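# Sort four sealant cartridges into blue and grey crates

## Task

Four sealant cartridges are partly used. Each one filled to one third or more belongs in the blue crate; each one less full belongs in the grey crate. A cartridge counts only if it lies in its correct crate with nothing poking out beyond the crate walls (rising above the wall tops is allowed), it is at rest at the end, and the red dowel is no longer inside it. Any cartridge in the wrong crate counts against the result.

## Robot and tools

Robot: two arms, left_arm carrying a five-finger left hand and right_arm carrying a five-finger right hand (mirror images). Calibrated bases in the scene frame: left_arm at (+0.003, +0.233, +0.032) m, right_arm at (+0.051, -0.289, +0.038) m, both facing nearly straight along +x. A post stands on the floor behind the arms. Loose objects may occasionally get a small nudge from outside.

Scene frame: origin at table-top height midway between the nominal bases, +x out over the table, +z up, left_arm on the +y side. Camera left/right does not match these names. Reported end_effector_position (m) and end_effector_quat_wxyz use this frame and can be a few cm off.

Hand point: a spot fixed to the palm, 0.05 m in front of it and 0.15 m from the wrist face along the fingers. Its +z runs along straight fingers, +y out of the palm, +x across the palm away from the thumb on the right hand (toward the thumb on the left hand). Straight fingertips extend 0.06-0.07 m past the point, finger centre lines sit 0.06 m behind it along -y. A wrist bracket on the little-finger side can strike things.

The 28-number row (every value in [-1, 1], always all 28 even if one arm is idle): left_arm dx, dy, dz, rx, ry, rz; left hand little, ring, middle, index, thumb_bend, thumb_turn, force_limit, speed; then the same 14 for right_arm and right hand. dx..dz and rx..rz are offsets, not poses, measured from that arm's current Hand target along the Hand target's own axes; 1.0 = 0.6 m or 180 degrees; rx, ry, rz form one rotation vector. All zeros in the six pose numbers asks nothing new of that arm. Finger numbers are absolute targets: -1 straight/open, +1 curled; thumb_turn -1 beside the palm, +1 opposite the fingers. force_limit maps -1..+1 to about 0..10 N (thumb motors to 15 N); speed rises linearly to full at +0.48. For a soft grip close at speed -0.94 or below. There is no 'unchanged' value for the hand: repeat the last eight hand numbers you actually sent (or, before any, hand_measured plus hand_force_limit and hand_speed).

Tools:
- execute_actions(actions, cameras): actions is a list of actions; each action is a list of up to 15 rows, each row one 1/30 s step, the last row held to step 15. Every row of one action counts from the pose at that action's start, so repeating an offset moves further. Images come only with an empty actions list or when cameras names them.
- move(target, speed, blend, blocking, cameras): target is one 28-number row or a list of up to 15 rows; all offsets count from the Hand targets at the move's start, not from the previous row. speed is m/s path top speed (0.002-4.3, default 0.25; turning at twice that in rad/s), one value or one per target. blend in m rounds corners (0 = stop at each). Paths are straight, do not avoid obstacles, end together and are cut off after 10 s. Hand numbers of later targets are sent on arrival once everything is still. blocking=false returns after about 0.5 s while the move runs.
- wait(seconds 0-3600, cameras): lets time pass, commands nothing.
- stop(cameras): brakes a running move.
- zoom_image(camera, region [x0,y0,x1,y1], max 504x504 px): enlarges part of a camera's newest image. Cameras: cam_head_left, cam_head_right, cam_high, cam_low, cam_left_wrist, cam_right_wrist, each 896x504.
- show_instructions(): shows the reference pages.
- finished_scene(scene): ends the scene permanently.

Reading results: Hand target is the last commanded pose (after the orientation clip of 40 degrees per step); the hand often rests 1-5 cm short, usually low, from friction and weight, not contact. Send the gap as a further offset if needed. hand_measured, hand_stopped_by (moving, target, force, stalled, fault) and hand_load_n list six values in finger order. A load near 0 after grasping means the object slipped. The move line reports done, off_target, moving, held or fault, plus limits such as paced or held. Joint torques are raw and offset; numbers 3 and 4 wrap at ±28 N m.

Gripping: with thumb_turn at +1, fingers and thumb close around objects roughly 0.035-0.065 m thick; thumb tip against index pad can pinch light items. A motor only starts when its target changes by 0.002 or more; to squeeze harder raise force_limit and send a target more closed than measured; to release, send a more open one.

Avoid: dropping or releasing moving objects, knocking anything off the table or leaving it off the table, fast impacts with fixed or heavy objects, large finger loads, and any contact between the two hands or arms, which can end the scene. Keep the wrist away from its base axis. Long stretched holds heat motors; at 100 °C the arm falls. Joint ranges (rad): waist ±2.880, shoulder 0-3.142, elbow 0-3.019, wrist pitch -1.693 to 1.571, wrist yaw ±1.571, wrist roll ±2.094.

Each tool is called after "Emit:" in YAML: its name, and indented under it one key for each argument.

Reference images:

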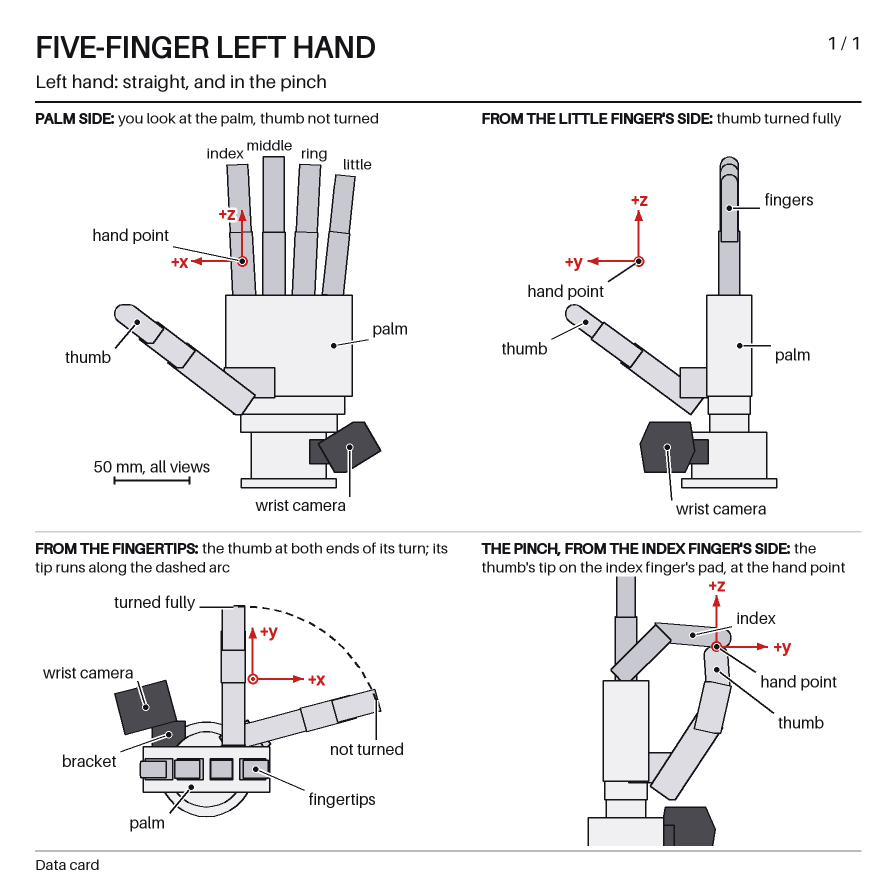

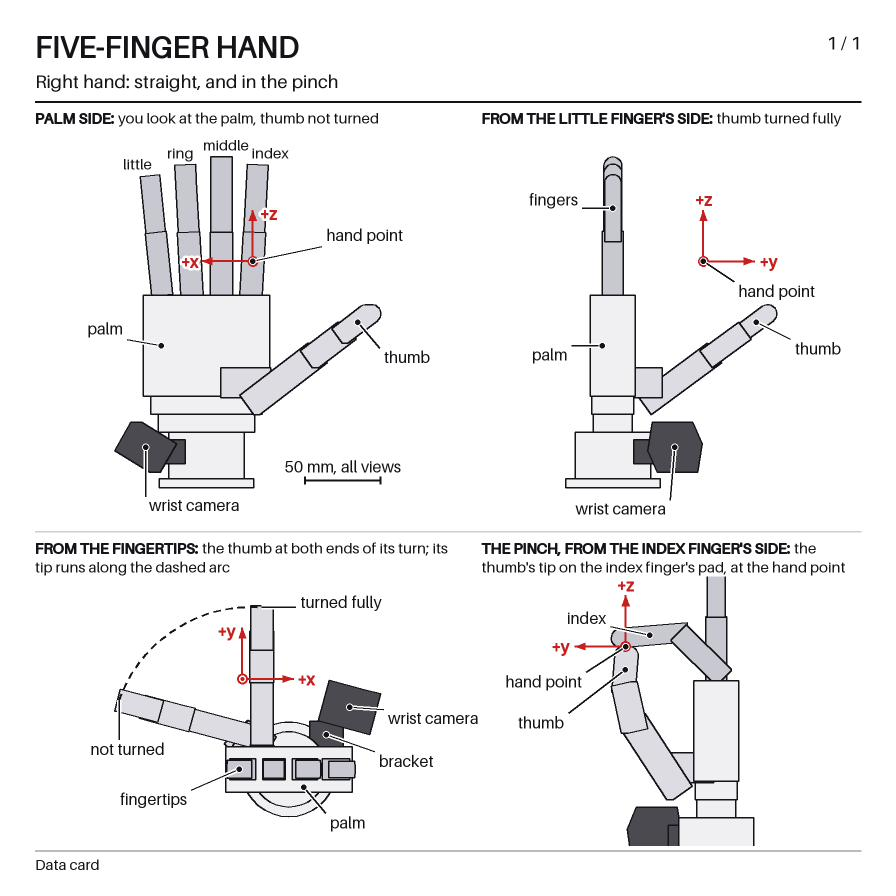

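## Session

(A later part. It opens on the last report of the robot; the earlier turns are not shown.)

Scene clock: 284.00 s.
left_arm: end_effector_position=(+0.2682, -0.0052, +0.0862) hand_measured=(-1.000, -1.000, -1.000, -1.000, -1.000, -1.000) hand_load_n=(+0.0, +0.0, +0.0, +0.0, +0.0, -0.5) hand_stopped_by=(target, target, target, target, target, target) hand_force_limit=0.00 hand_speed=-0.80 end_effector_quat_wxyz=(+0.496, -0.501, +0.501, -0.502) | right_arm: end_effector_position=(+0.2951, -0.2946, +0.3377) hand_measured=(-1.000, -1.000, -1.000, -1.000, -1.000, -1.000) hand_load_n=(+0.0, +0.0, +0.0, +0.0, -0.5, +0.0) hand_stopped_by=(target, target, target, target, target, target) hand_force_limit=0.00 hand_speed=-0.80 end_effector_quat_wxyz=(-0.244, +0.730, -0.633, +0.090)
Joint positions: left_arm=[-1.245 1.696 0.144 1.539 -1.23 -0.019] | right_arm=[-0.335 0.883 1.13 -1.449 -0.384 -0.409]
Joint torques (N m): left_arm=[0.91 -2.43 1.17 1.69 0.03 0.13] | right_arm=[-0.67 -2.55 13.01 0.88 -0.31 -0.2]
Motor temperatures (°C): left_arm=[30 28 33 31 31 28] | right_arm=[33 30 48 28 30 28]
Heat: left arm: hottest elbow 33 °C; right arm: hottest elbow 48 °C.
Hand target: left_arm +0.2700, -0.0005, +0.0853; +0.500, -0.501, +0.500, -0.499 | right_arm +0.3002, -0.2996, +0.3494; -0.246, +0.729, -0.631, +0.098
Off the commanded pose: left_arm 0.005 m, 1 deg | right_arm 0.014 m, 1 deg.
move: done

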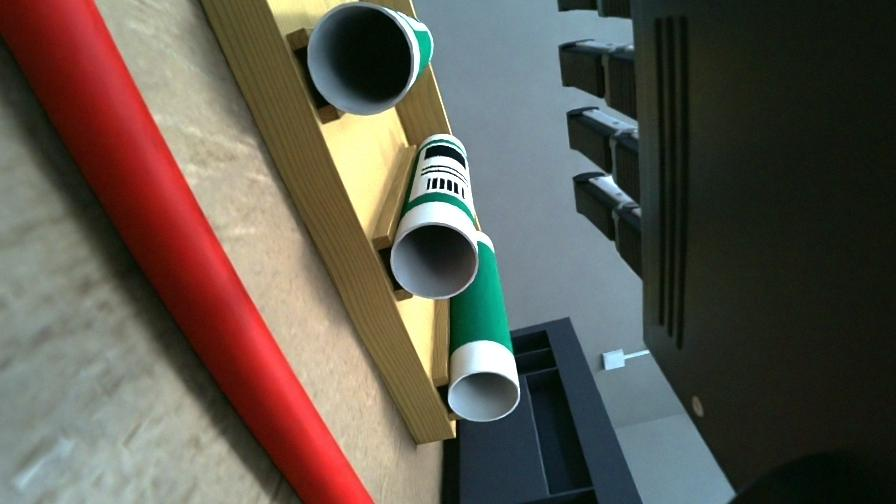

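Emit:
move:
  target:
    - [0,-0.325,0,0,0,0,-0.7,-0.7,-0.7,-0.7,-1,1,0,-0.3,0,0,0,0,0,0,-1,-1,-1,-1,-1,-1,0,-0.8]
    - [-0.167,-0.325,0.217,-0.148,0.484,0.148,-0.7,-0.7,-0.7,-0.7,-1,1,0,-0.3,0,0,0,0,0,0,-1,-1,-1,-1,-1,-1,0,-0.8]
  blend: 0.03
  cameras: ["all"]

Scene clock: 413.03 s.
left_arm: end_effector_position=(+0.3837, +0.0975, +0.2646) hand_measured=(-0.700, -0.700, -0.700, -0.700, -1.000, +1.000) hand_load_n=(+0.0, +0.0, +0.0, -0.5, +0.0, +0.0) hand_stopped_by=(target, target, target, target, target, target) hand_force_limit=0.00 hand_speed=-0.30 end_effector_quat_wxyz=(-0.019, -0.011, +0.883, -0.470) | right_arm: end_effector_position=(+0.2951, -0.2946, +0.3377) hand_measured=(-1.000, -1.000, -1.000, -1.000, -1.000, -1.000) hand_load_n=(+0.0, +0.0, +0.0, +0.0, +0.0, +0.0) hand_stopped_by=(target, target, target, target, target, target) hand_force_limit=0.00 hand_speed=-0.80 end_effector_quat_wxyz=(-0.244, +0.730, -0.633, +0.090)
Joint positions: left_arm=[-0.028 1.443 1.307 -1.451 0.979 1.536] | right_arm=[-0.335 0.883 1.13 -1.449 -0.384 -0.409]
Joint torques (N m): left_arm=[0.56 -6.18 13.91 -0.28 0.64 0.18] | right_arm=[-0.91 -2.73 12.97 0.98 -0.3 -0.2]
Heat: left arm: hottest elbow 31 °C; right arm: hottest elbow 50 °C.
Hand target: left_arm +0.4001, +0.0999, +0.2803; +0.000, -0.001, +0.883, -0.470 | right_arm +0.3002, -0.2996, +0.3494; -0.246, +0.729, -0.631, +0.098
Off the commanded pose: left_arm 0.023 m, 3 deg | right_arm 0.014 m, 1 deg.
move: off_target (left_arm)

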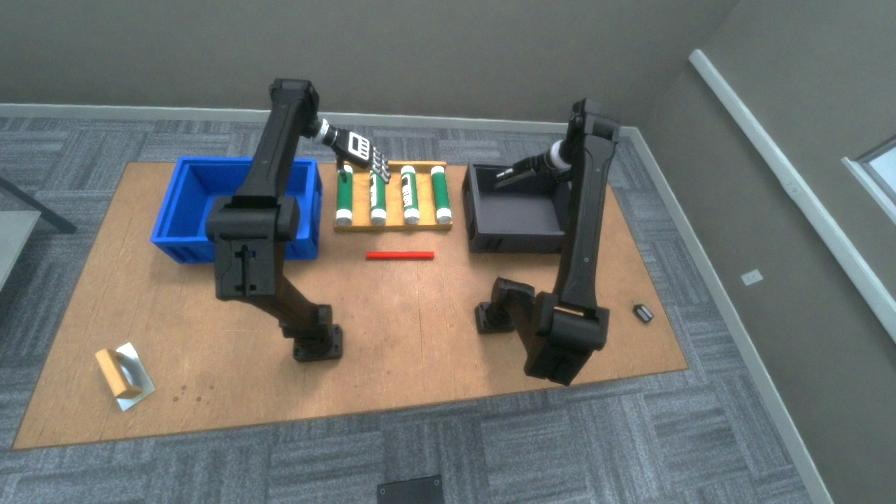

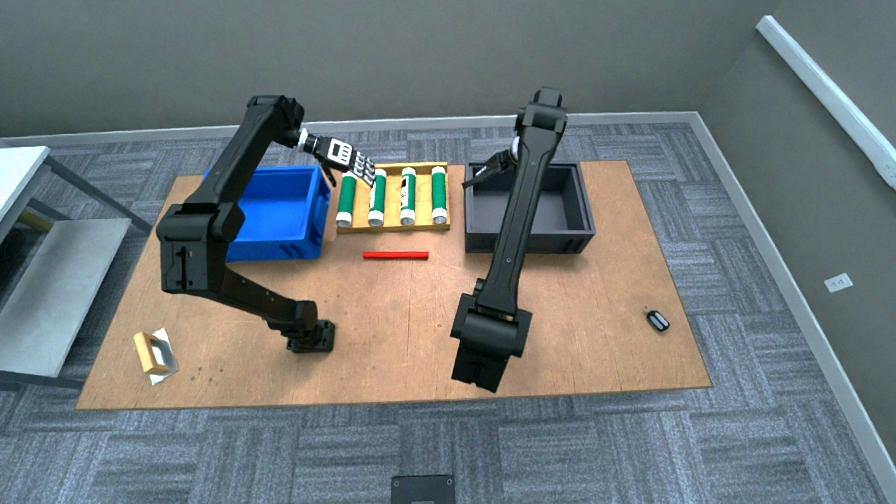

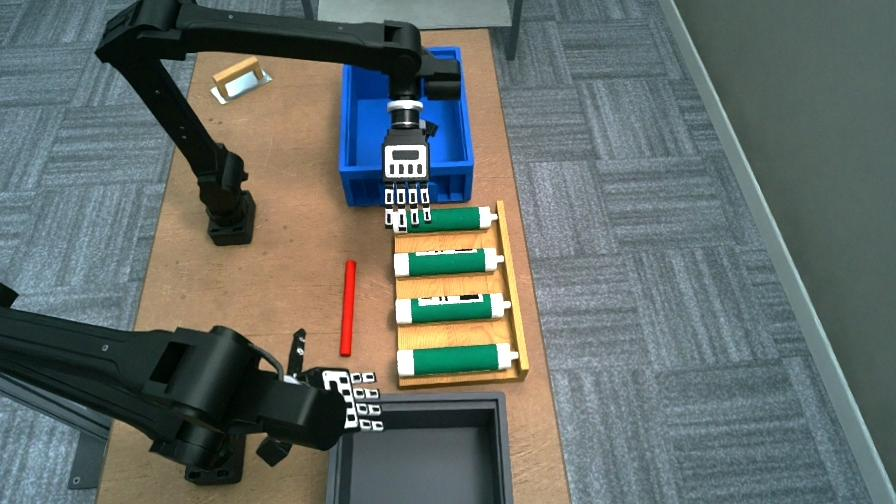

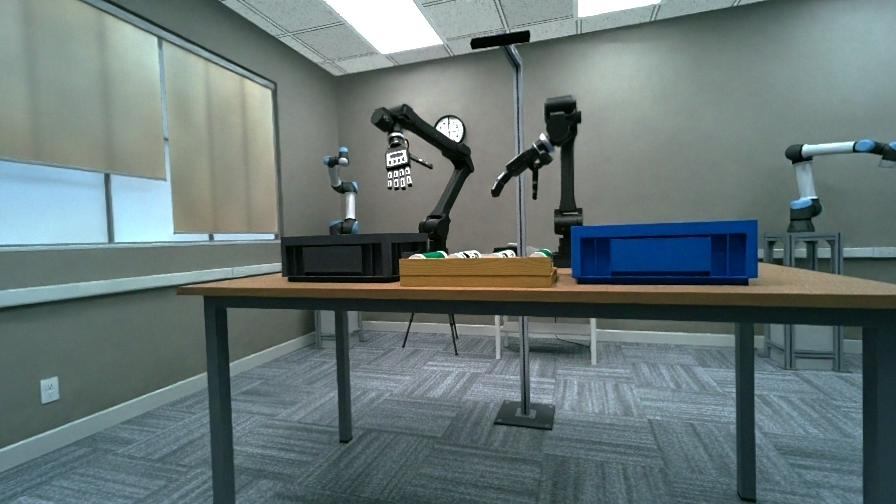

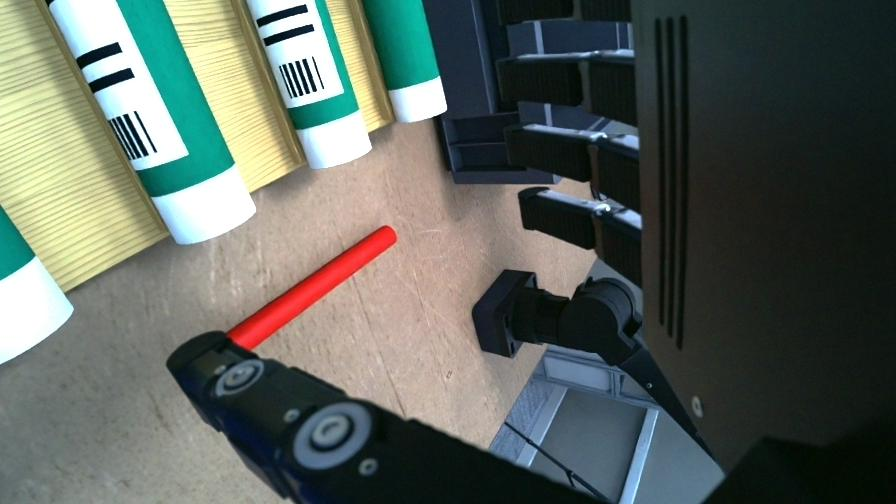

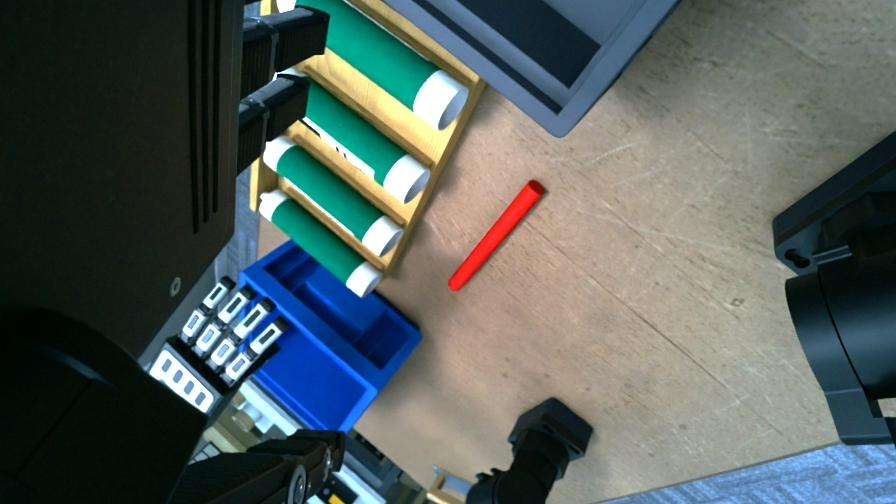

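Emit:
move:
  target: [-0.093,0.092,0.1325,0,0,0,-0.7,-0.7,-0.7,-0.7,-1,1,0,-0.3,0,0,0,0,0,0,-1,-1,-1,-1,-1,-1,0,-0.8]
  cameras: ["cam_left_wrist","cam_high","cam_head_right","cam_low"]

Scene clock: 427.73 s.
left_arm: end_effector_position=(+0.4496, +0.0697, +0.1841) hand_measured=(-0.700, -0.700, -0.700, -0.700, -1.000, +1.000) hand_load_n=(+0.0, +0.0, +0.0, +0.0, +0.0, +0.0) hand_stopped_by=(target, target, target, target, target, target) hand_force_limit=0.00 hand_speed=-0.30 end_effector_quat_wxyz=(-0.008, -0.008, +0.883, -0.470) | right_arm: end_effector_position=(+0.2951, -0.2946, +0.3377) hand_measured=(-1.000, -1.000, -1.000, -1.000, -1.000, -1.000) hand_load_n=(+0.0, +0.0, +0.0, -0.5, +0.0, +0.0) hand_stopped_by=(target, target, target, target, target, target) hand_force_limit=0.00 hand_speed=-0.80 end_effector_quat_wxyz=(-0.244, +0.730, -0.633, +0.090)
Joint positions: left_arm=[-0.083 1.631 1.307 -1.153 0.975 1.43] | right_arm=[-0.335 0.883 1.13 -1.449 -0.384 -0.409]
Joint torques (N m): left_arm=[-0.79 -8.82 10.21 0.68 0.58 -0.04] | right_arm=[-0.62 -2.43 12.98 0.98 -0.32 -0.18]
Heat: left arm: hottest elbow 32 °C; right arm: hottest elbow 50 °C.
Hand target: left_arm +0.4559, +0.0650, +0.1901; +0.000, -0.001, +0.883, -0.470 | right_arm +0.3002, -0.2996, +0.3494; -0.246, +0.729, -0.631, +0.098
Off the commanded pose: left_arm 0.010 m, 1 deg | right_arm 0.014 m, 1 deg.
move: done
Images, in order (width x height): cam_head_right 896x504, cam_high 896x504, cam_low 896x504, cam_left_wrist 896x504.

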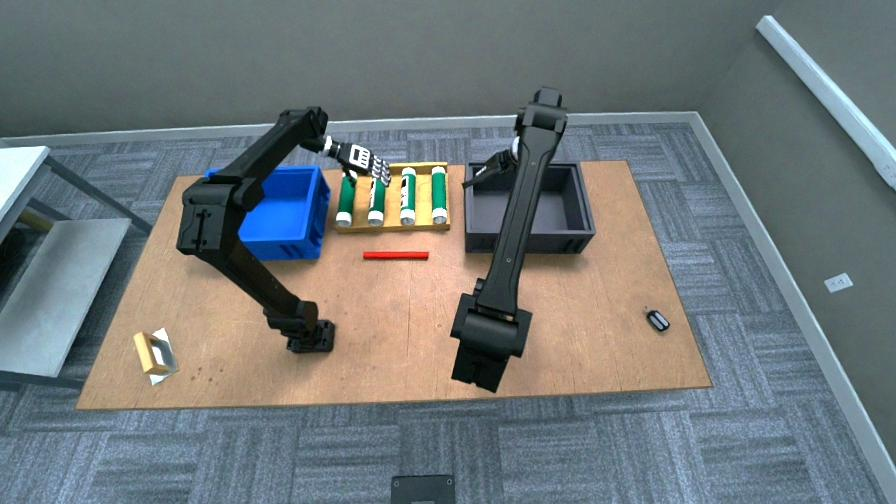

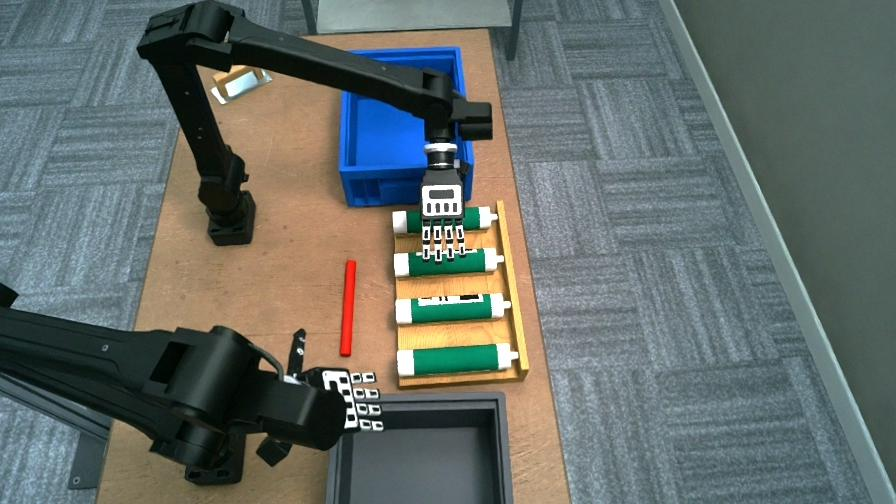

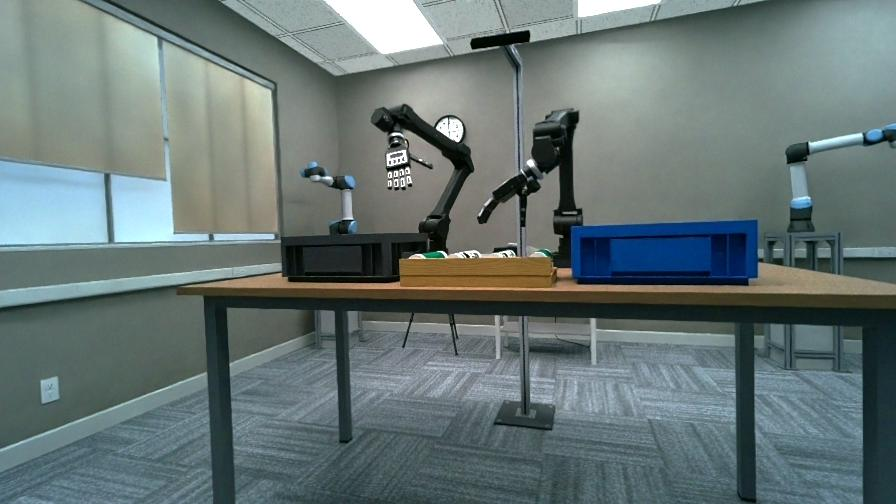

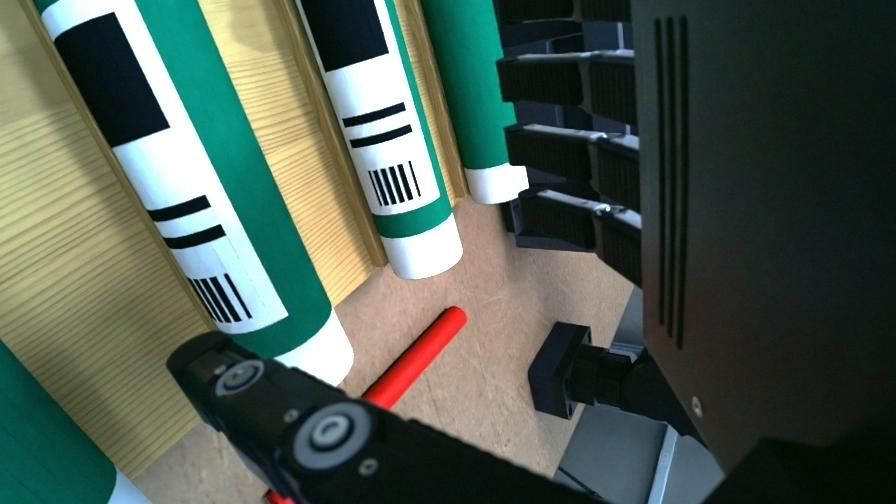

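Emit:
zoom_image:
  camera: "cam_left_wrist"
  region: [150, 300, 450, 504]

Emit:
zoom_image:
  camera: "cam_left_wrist"
  region: [480, 0, 680, 300]

Emit:
zoom_image:
  camera: "cam_high"
  region: [380, 140, 540, 300]

Scaled by 1.680.

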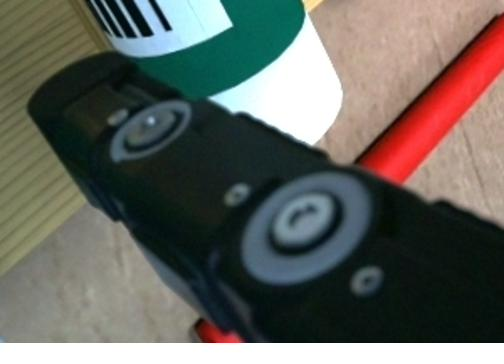

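Scaled by 1.680.

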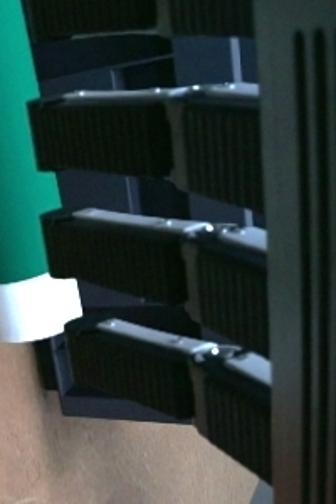

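Scaled by 3.150.

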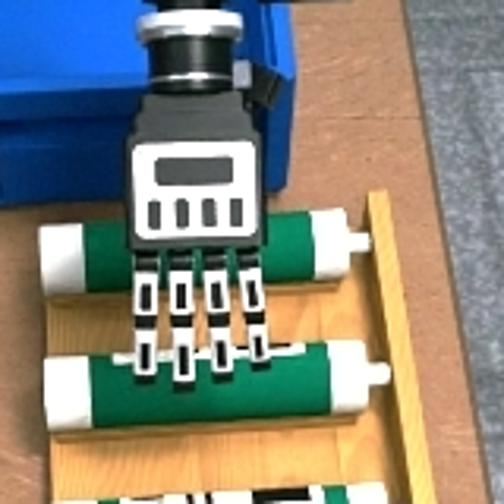

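Emit:
move:
  target: [-0.042,0.086,0.052,0,0,0,-0.7,-0.7,-0.7,-0.7,-1,1,0,-0.3,0,0,0,0,0,0,-1,-1,-1,-1,-1,-1,0,-0.8]
  cameras: ["cam_left_wrist","cam_high"]
  speed: 0.15

Scene clock: 487.57 s.
left_arm: end_effector_position=(+0.4759, +0.0679, +0.1289) hand_measured=(-0.700, -0.700, -0.700, -0.700, -1.000, +1.000) hand_load_n=(+0.0, +0.0, +0.0, +0.0, +0.0, +0.0) hand_stopped_by=(target, target, target, target, target, target) hand_force_limit=0.00 hand_speed=-0.30 end_effector_quat_wxyz=(-0.009, -0.007, +0.883, -0.469) | right_arm: end_effector_position=(+0.2951, -0.2946, +0.3377) hand_measured=(-1.000, -1.000, -1.000, -1.000, -1.000, -1.000) hand_load_n=(+0.0, +0.0, +0.0, +0.5, +0.0, +0.0) hand_stopped_by=(target, target, target, target, target, target) hand_force_limit=0.00 hand_speed=-0.80 end_effector_quat_wxyz=(-0.244, +0.730, -0.633, +0.090)
Joint positions: left_arm=[-0.083 1.749 1.307 -1.036 0.975 1.432] | right_arm=[-0.335 0.883 1.13 -1.449 -0.384 -0.409]
Joint torques (N m): left_arm=[0.03 -9.99 8.87 0.64 0.63 0.15] | right_arm=[-0.91 -2.08 12.96 0.95 -0.31 -0.19]
Heat: left arm: hottest elbow 34 °C; right arm: hottest elbow 51 °C.
Hand target: left_arm +0.4812, +0.0680, +0.1298; +0.000, -0.001, +0.883, -0.470 | right_arm +0.3002, -0.2996, +0.3494; -0.246, +0.729, -0.631, +0.098
Off the commanded pose: left_arm 0.005 m, 1 deg | right_arm 0.014 m, 1 deg.
move: done
Images, in order (width x height): cam_high 896x504, cam_left_wrist 896x504.

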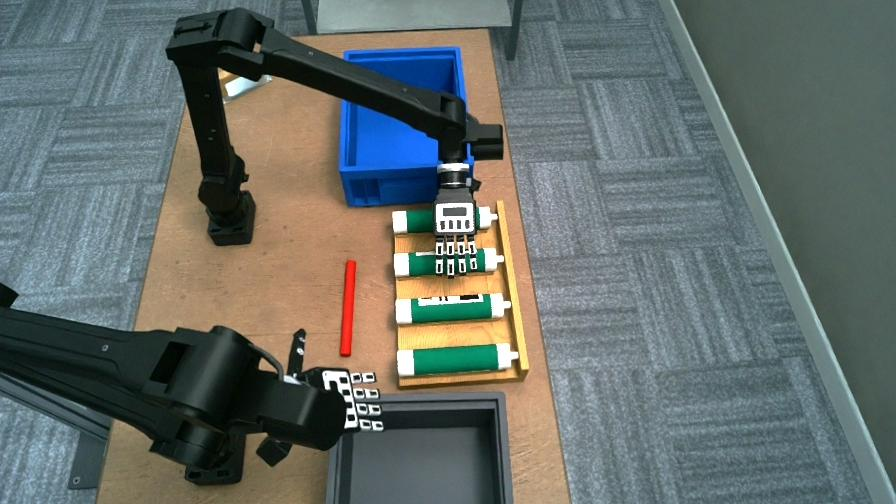

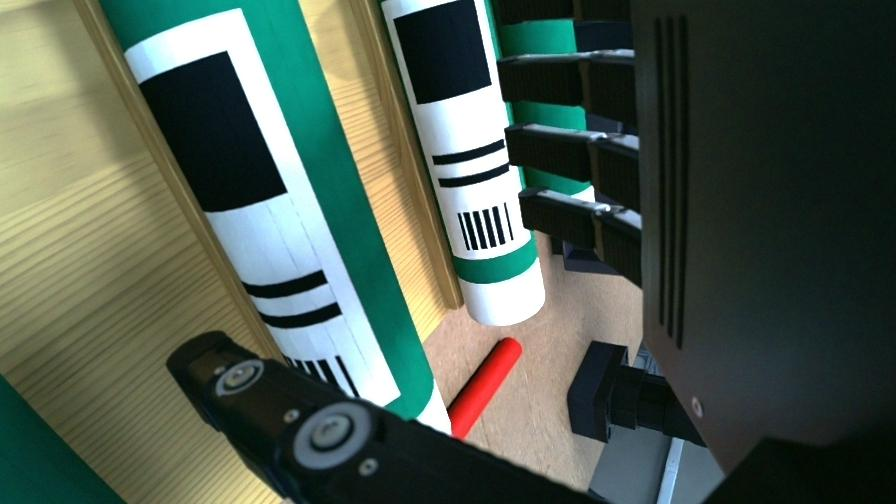

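Emit:
move:
  target: [0,0.0415,0.028,0,0,0,-0.7,-0.7,-0.7,-0.7,-1,1,0,-0.3,0,0,0,0,0,0,-1,-1,-1,-1,-1,-1,0,-0.8]
  cameras: ["cam_left_wrist","cam_high","cam_low"]
  speed: 0.1

Emit:
zoom_image:
  camera: "cam_low"
  region: [380, 170, 620, 300]

Scene clock: 502.57 s.
left_arm: end_effector_position=(+0.4792, +0.0676, +0.1029) hand_measured=(-0.700, -0.700, -0.700, -0.700, -1.000, +1.000) hand_load_n=(+0.0, +0.0, +0.0, +0.0, +0.0, +0.0) hand_stopped_by=(target, target, target, target, target, target) hand_force_limit=0.00 hand_speed=-0.30 end_effector_quat_wxyz=(-0.004, -0.005, +0.883, -0.470) | right_arm: end_effector_position=(+0.2951, -0.2946, +0.3377) hand_measured=(-1.000, -1.000, -1.000, -1.000, -1.000, -1.000) hand_load_n=(+0.0, +0.0, +0.0, +0.0, +0.0, +0.0) hand_stopped_by=(target, target, target, target, target, target) hand_force_limit=0.00 hand_speed=-0.80 end_effector_quat_wxyz=(-0.244, +0.730, -0.633, +0.090)
Joint positions: left_arm=[-0.083 1.781 1.277 -0.963 0.975 1.432] | right_arm=[-0.335 0.883 1.13 -1.449 -0.384 -0.409]
Joint torques (N m): left_arm=[0.26 -9.47 7.92 0.65 0.63 0.12] | right_arm=[-0.85 -2.67 13.03 0.9 -0.32 -0.2]
Heat: left arm: hottest elbow 34 °C; right arm: hottest elbow 51 °C.
Hand target: left_arm +0.4810, +0.0680, +0.0997; +0.000, -0.001, +0.883, -0.470 | right_arm +0.3002, -0.2996, +0.3494; -0.246, +0.729, -0.631, +0.098
Off the commanded pose: left_arm 0.004 m, 1 deg | right_arm 0.014 m, 1 deg.
move: done
Images, in order (width x height): cam_high 896x504, cam_low 896x504, cam_left_wrist 896x504.

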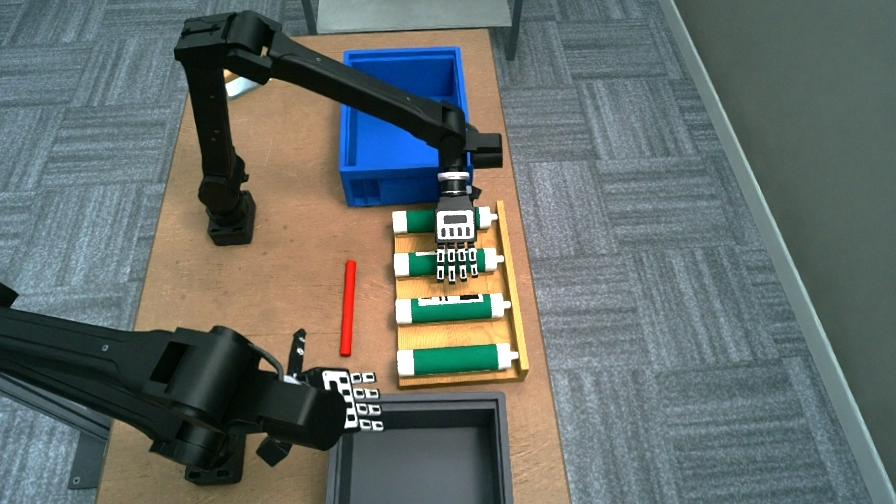

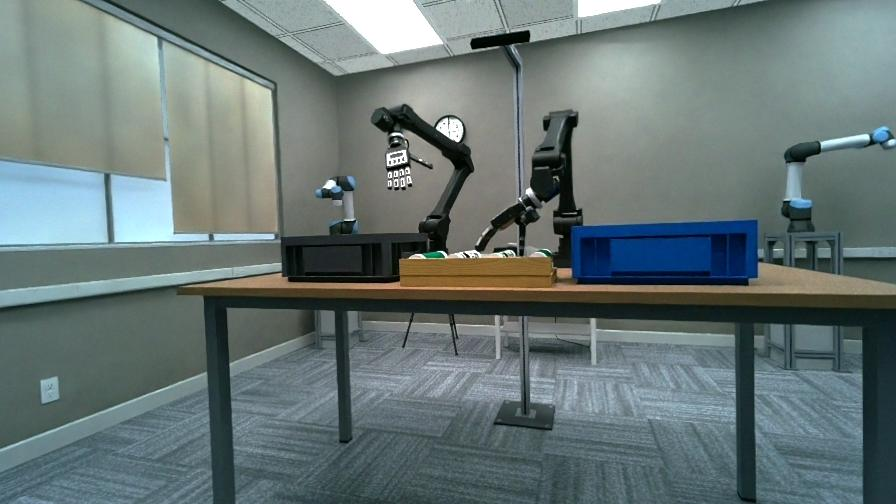

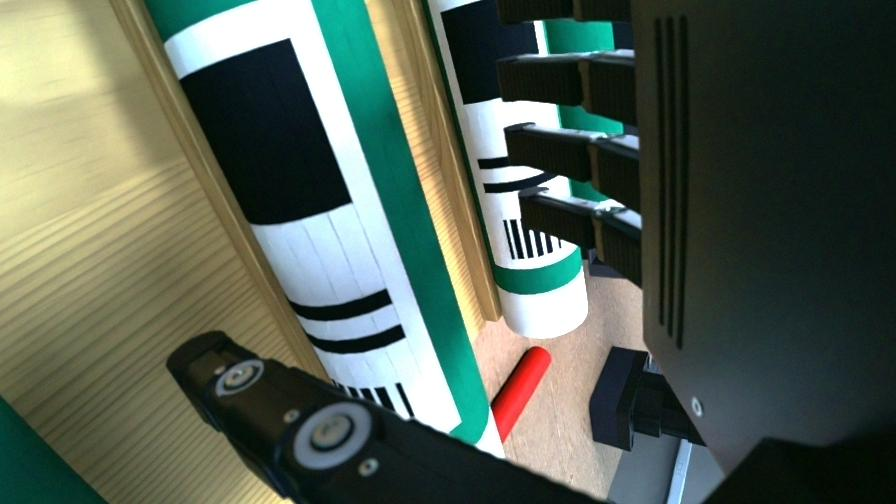

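Scaled by 2.100.

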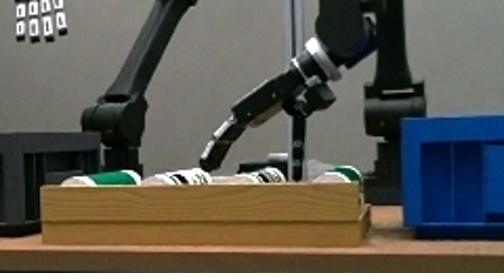

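Emit:
zoom_image:
  camera: "cam_low"
  region: [450, 210, 570, 275]

Emit:
zoom_image:
  camera: "cam_high"
  region: [400, 180, 530, 300]

Scaled by 4.200.

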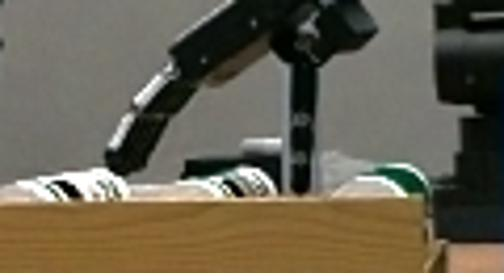

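Scaled by 3.877.

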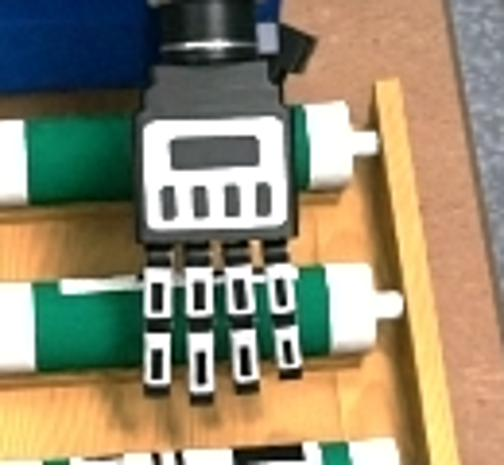

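Emit:
move:
  target: [0,0.036,0.0077,0,0,0,-0.7,-0.7,-0.7,-0.7,-1,1,0,-0.3,0,0,0,0,0,0,-1,-1,-1,-1,-1,-1,0,-0.8]
  cameras: ["cam_left_wrist","cam_high","cam_low"]
  speed: 0.1

Emit:
zoom_image:
  camera: "cam_low"
  region: [450, 210, 570, 275]

Emit:
zoom_image:
  camera: "cam_high"
  region: [400, 180, 530, 300]

Scene clock: 523.20 s.
left_arm: end_effector_position=(+0.4774, +0.0700, +0.0830) hand_measured=(-0.700, -0.700, -0.700, -0.700, -1.000, +1.000) hand_load_n=(+0.0, +0.0, +0.0, +0.0, +0.0, +0.5) hand_stopped_by=(target, target, target, target, target, target) hand_force_limit=0.00 hand_speed=-0.30 end_effector_quat_wxyz=(-0.006, +0.000, +0.883, -0.469) | right_arm: end_effector_position=(+0.2951, -0.2946, +0.3377) hand_measured=(-1.000, -1.000, -1.000, -1.000, -1.000, -1.000) hand_load_n=(+0.0, +0.0, +0.0, +0.0, +0.0, +0.0) hand_stopped_by=(target, target, target, target, target, target) hand_force_limit=0.00 hand_speed=-0.80 end_effector_quat_wxyz=(-0.244, +0.730, -0.633, +0.090)
Joint positions: left_arm=[-0.08 1.809 1.259 -0.938 0.975 1.457] | right_arm=[-0.335 0.883 1.13 -1.449 -0.384 -0.409]
Joint torques (N m): left_arm=[1.26 -9.88 7.69 0.66 0.68 0.11] | right_arm=[-0.56 -2.84 12.88 0.91 -0.32 -0.19]
Heat: left arm: hottest elbow 34 °C; right arm: hottest elbow 52 °C.
Hand target: left_arm +0.4810, +0.0763, +0.0793; +0.000, -0.001, +0.883, -0.470 | right_arm +0.3002, -0.2996, +0.3494; -0.246, +0.729, -0.631, +0.098
Off the commanded pose: left_arm 0.008 m, 1 deg | right_arm 0.014 m, 1 deg.
move: done
Images, in order (width x height): cam_high 896x504, cam_low 896x504, cam_left_wrist 896x504.

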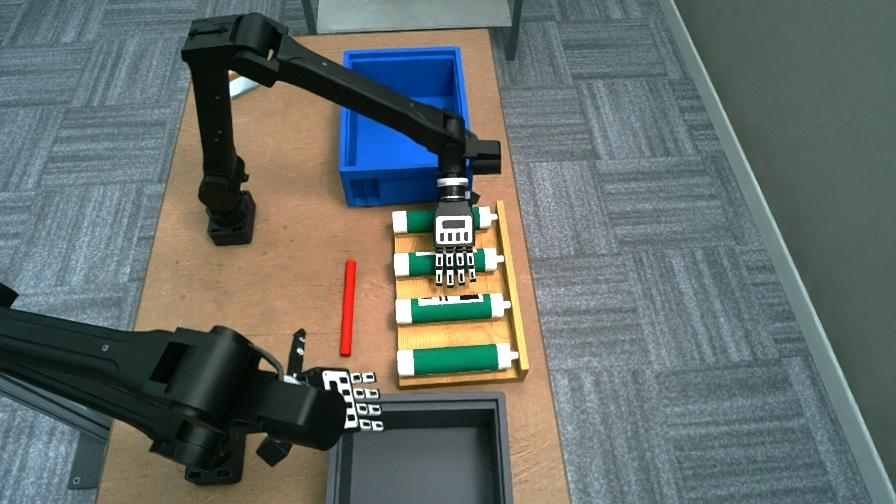

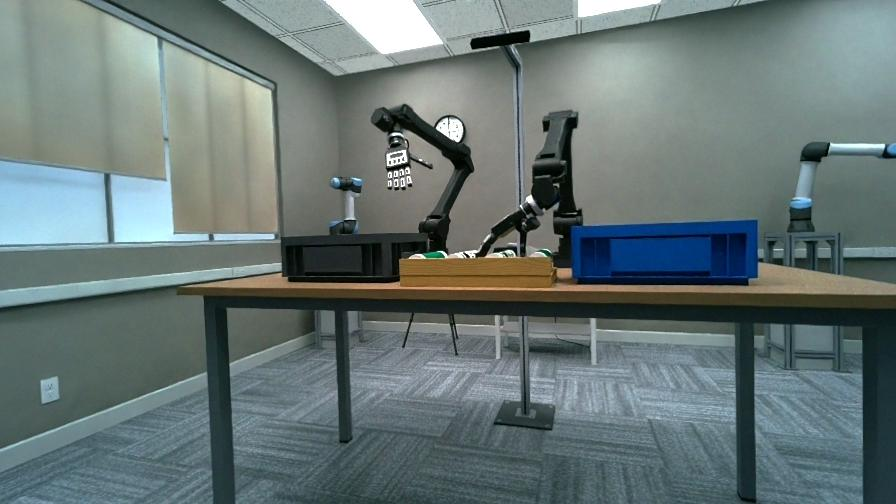

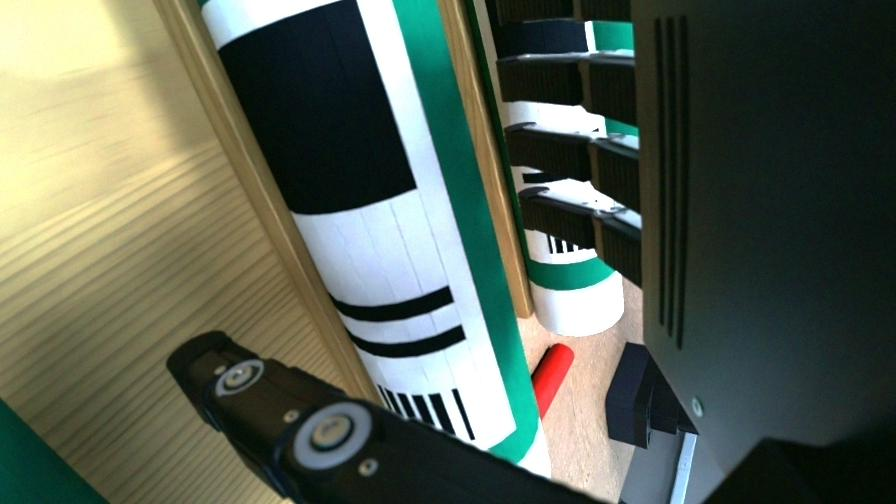

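Scaled by 4.200.

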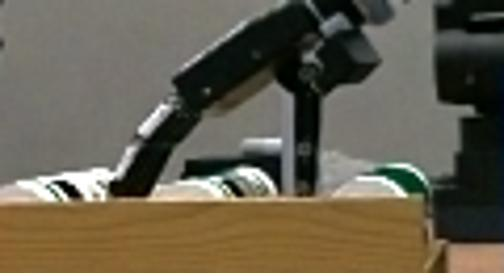

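Scaled by 3.877.

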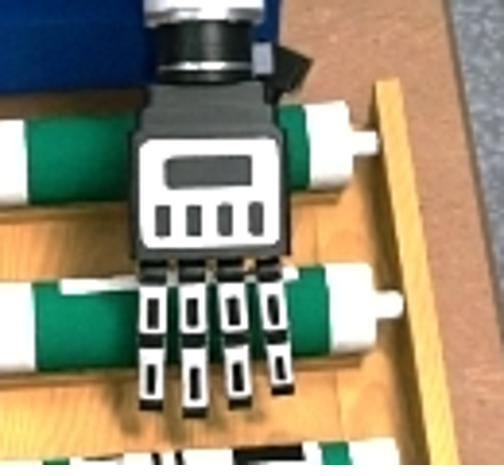

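Emit:
move:
  target: [0,0.0195,0.013,0,0,0,-0.7,-0.7,-0.7,-0.7,-1,1,0,-0.3,0,0,0,0,0,0,-1,-1,-1,-1,-1,-1,0,-0.8]
  cameras: ["cam_left_wrist","cam_high","cam_low"]
  speed: 0.06

Emit:
zoom_image:
  camera: "cam_low"
  region: [450, 210, 570, 275]

Emit:
zoom_image:
  camera: "cam_high"
  region: [400, 180, 530, 300]

Scene clock: 534.53 s.
left_arm: end_effector_position=(+0.4782, +0.0700, +0.0700) hand_measured=(-0.700, -0.700, -0.700, -0.700, -1.000, +1.000) hand_load_n=(+0.0, +0.0, +0.0, -0.5, +0.0, +0.0) hand_stopped_by=(target, target, target, target, target, target) hand_force_limit=0.00 hand_speed=-0.30 end_effector_quat_wxyz=(-0.005, +0.001, +0.883, -0.469) | right_arm: end_effector_position=(+0.2951, -0.2946, +0.3377) hand_measured=(-1.000, -1.000, -1.000, -1.000, -1.000, -1.000) hand_load_n=(+0.0, +0.0, +0.0, +0.0, +0.0, +0.0) hand_stopped_by=(target, target, target, target, target, target) hand_force_limit=0.00 hand_speed=-0.80 end_effector_quat_wxyz=(-0.244, +0.730, -0.633, +0.090)
Joint positions: left_arm=[-0.08 1.828 1.247 -0.904 0.975 1.458] | right_arm=[-0.335 0.883 1.13 -1.449 -0.384 -0.409]
Joint torques (N m): left_arm=[1.38 -9.58 7.46 0.51 0.68 0.13] | right_arm=[-0.79 -2.43 13.01 0.98 -0.33 -0.18]
Heat: left arm: hottest elbow 34 °C; right arm: hottest elbow 52 °C.
Hand target: left_arm +0.4810, +0.0763, +0.0651; +0.000, -0.001, +0.883, -0.470 | right_arm +0.3002, -0.2996, +0.3494; -0.246, +0.729, -0.631, +0.098
Off the commanded pose: left_arm 0.008 m, 1 deg | right_arm 0.014 m, 1 deg.
move: done
Images, in order (width x height): cam_high 896x504, cam_low 896x504, cam_left_wrist 896x504.

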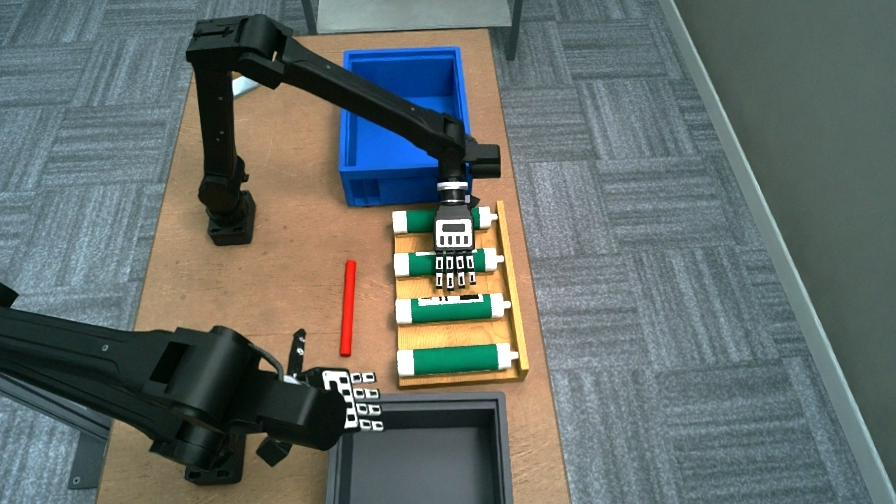

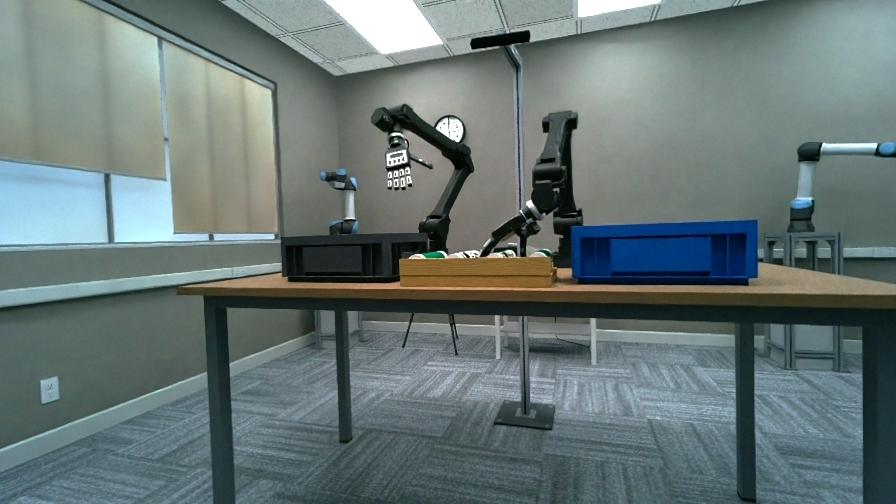

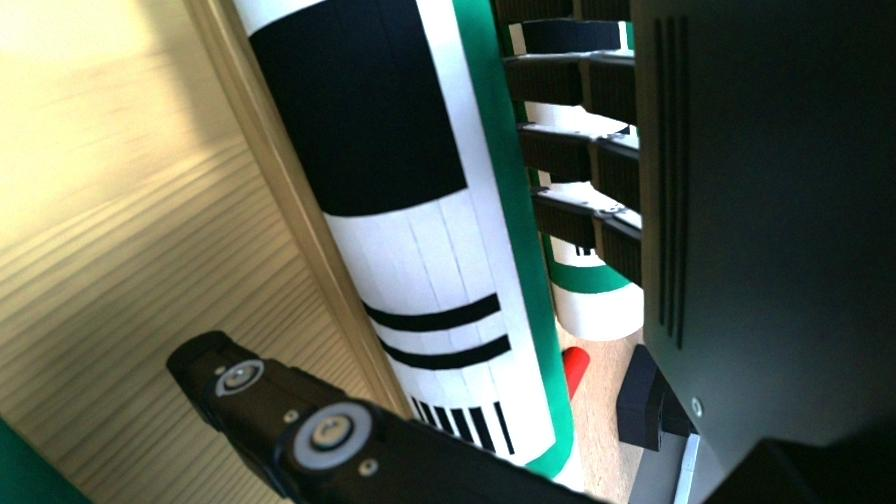

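Scaled by 4.200.

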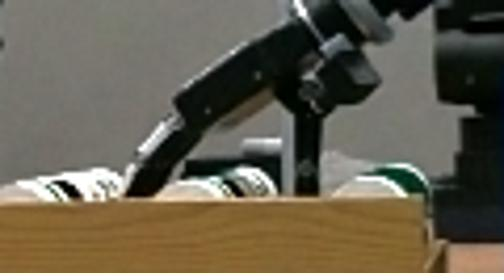

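Scaled by 3.877.

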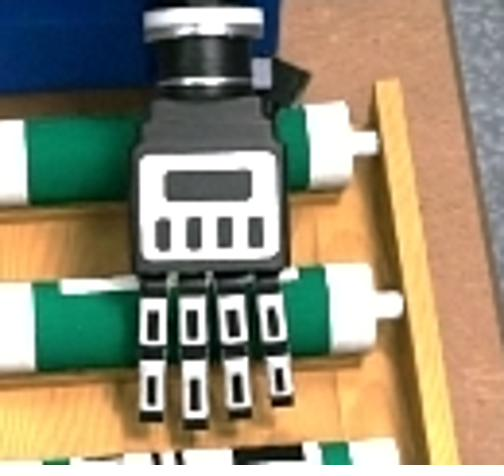

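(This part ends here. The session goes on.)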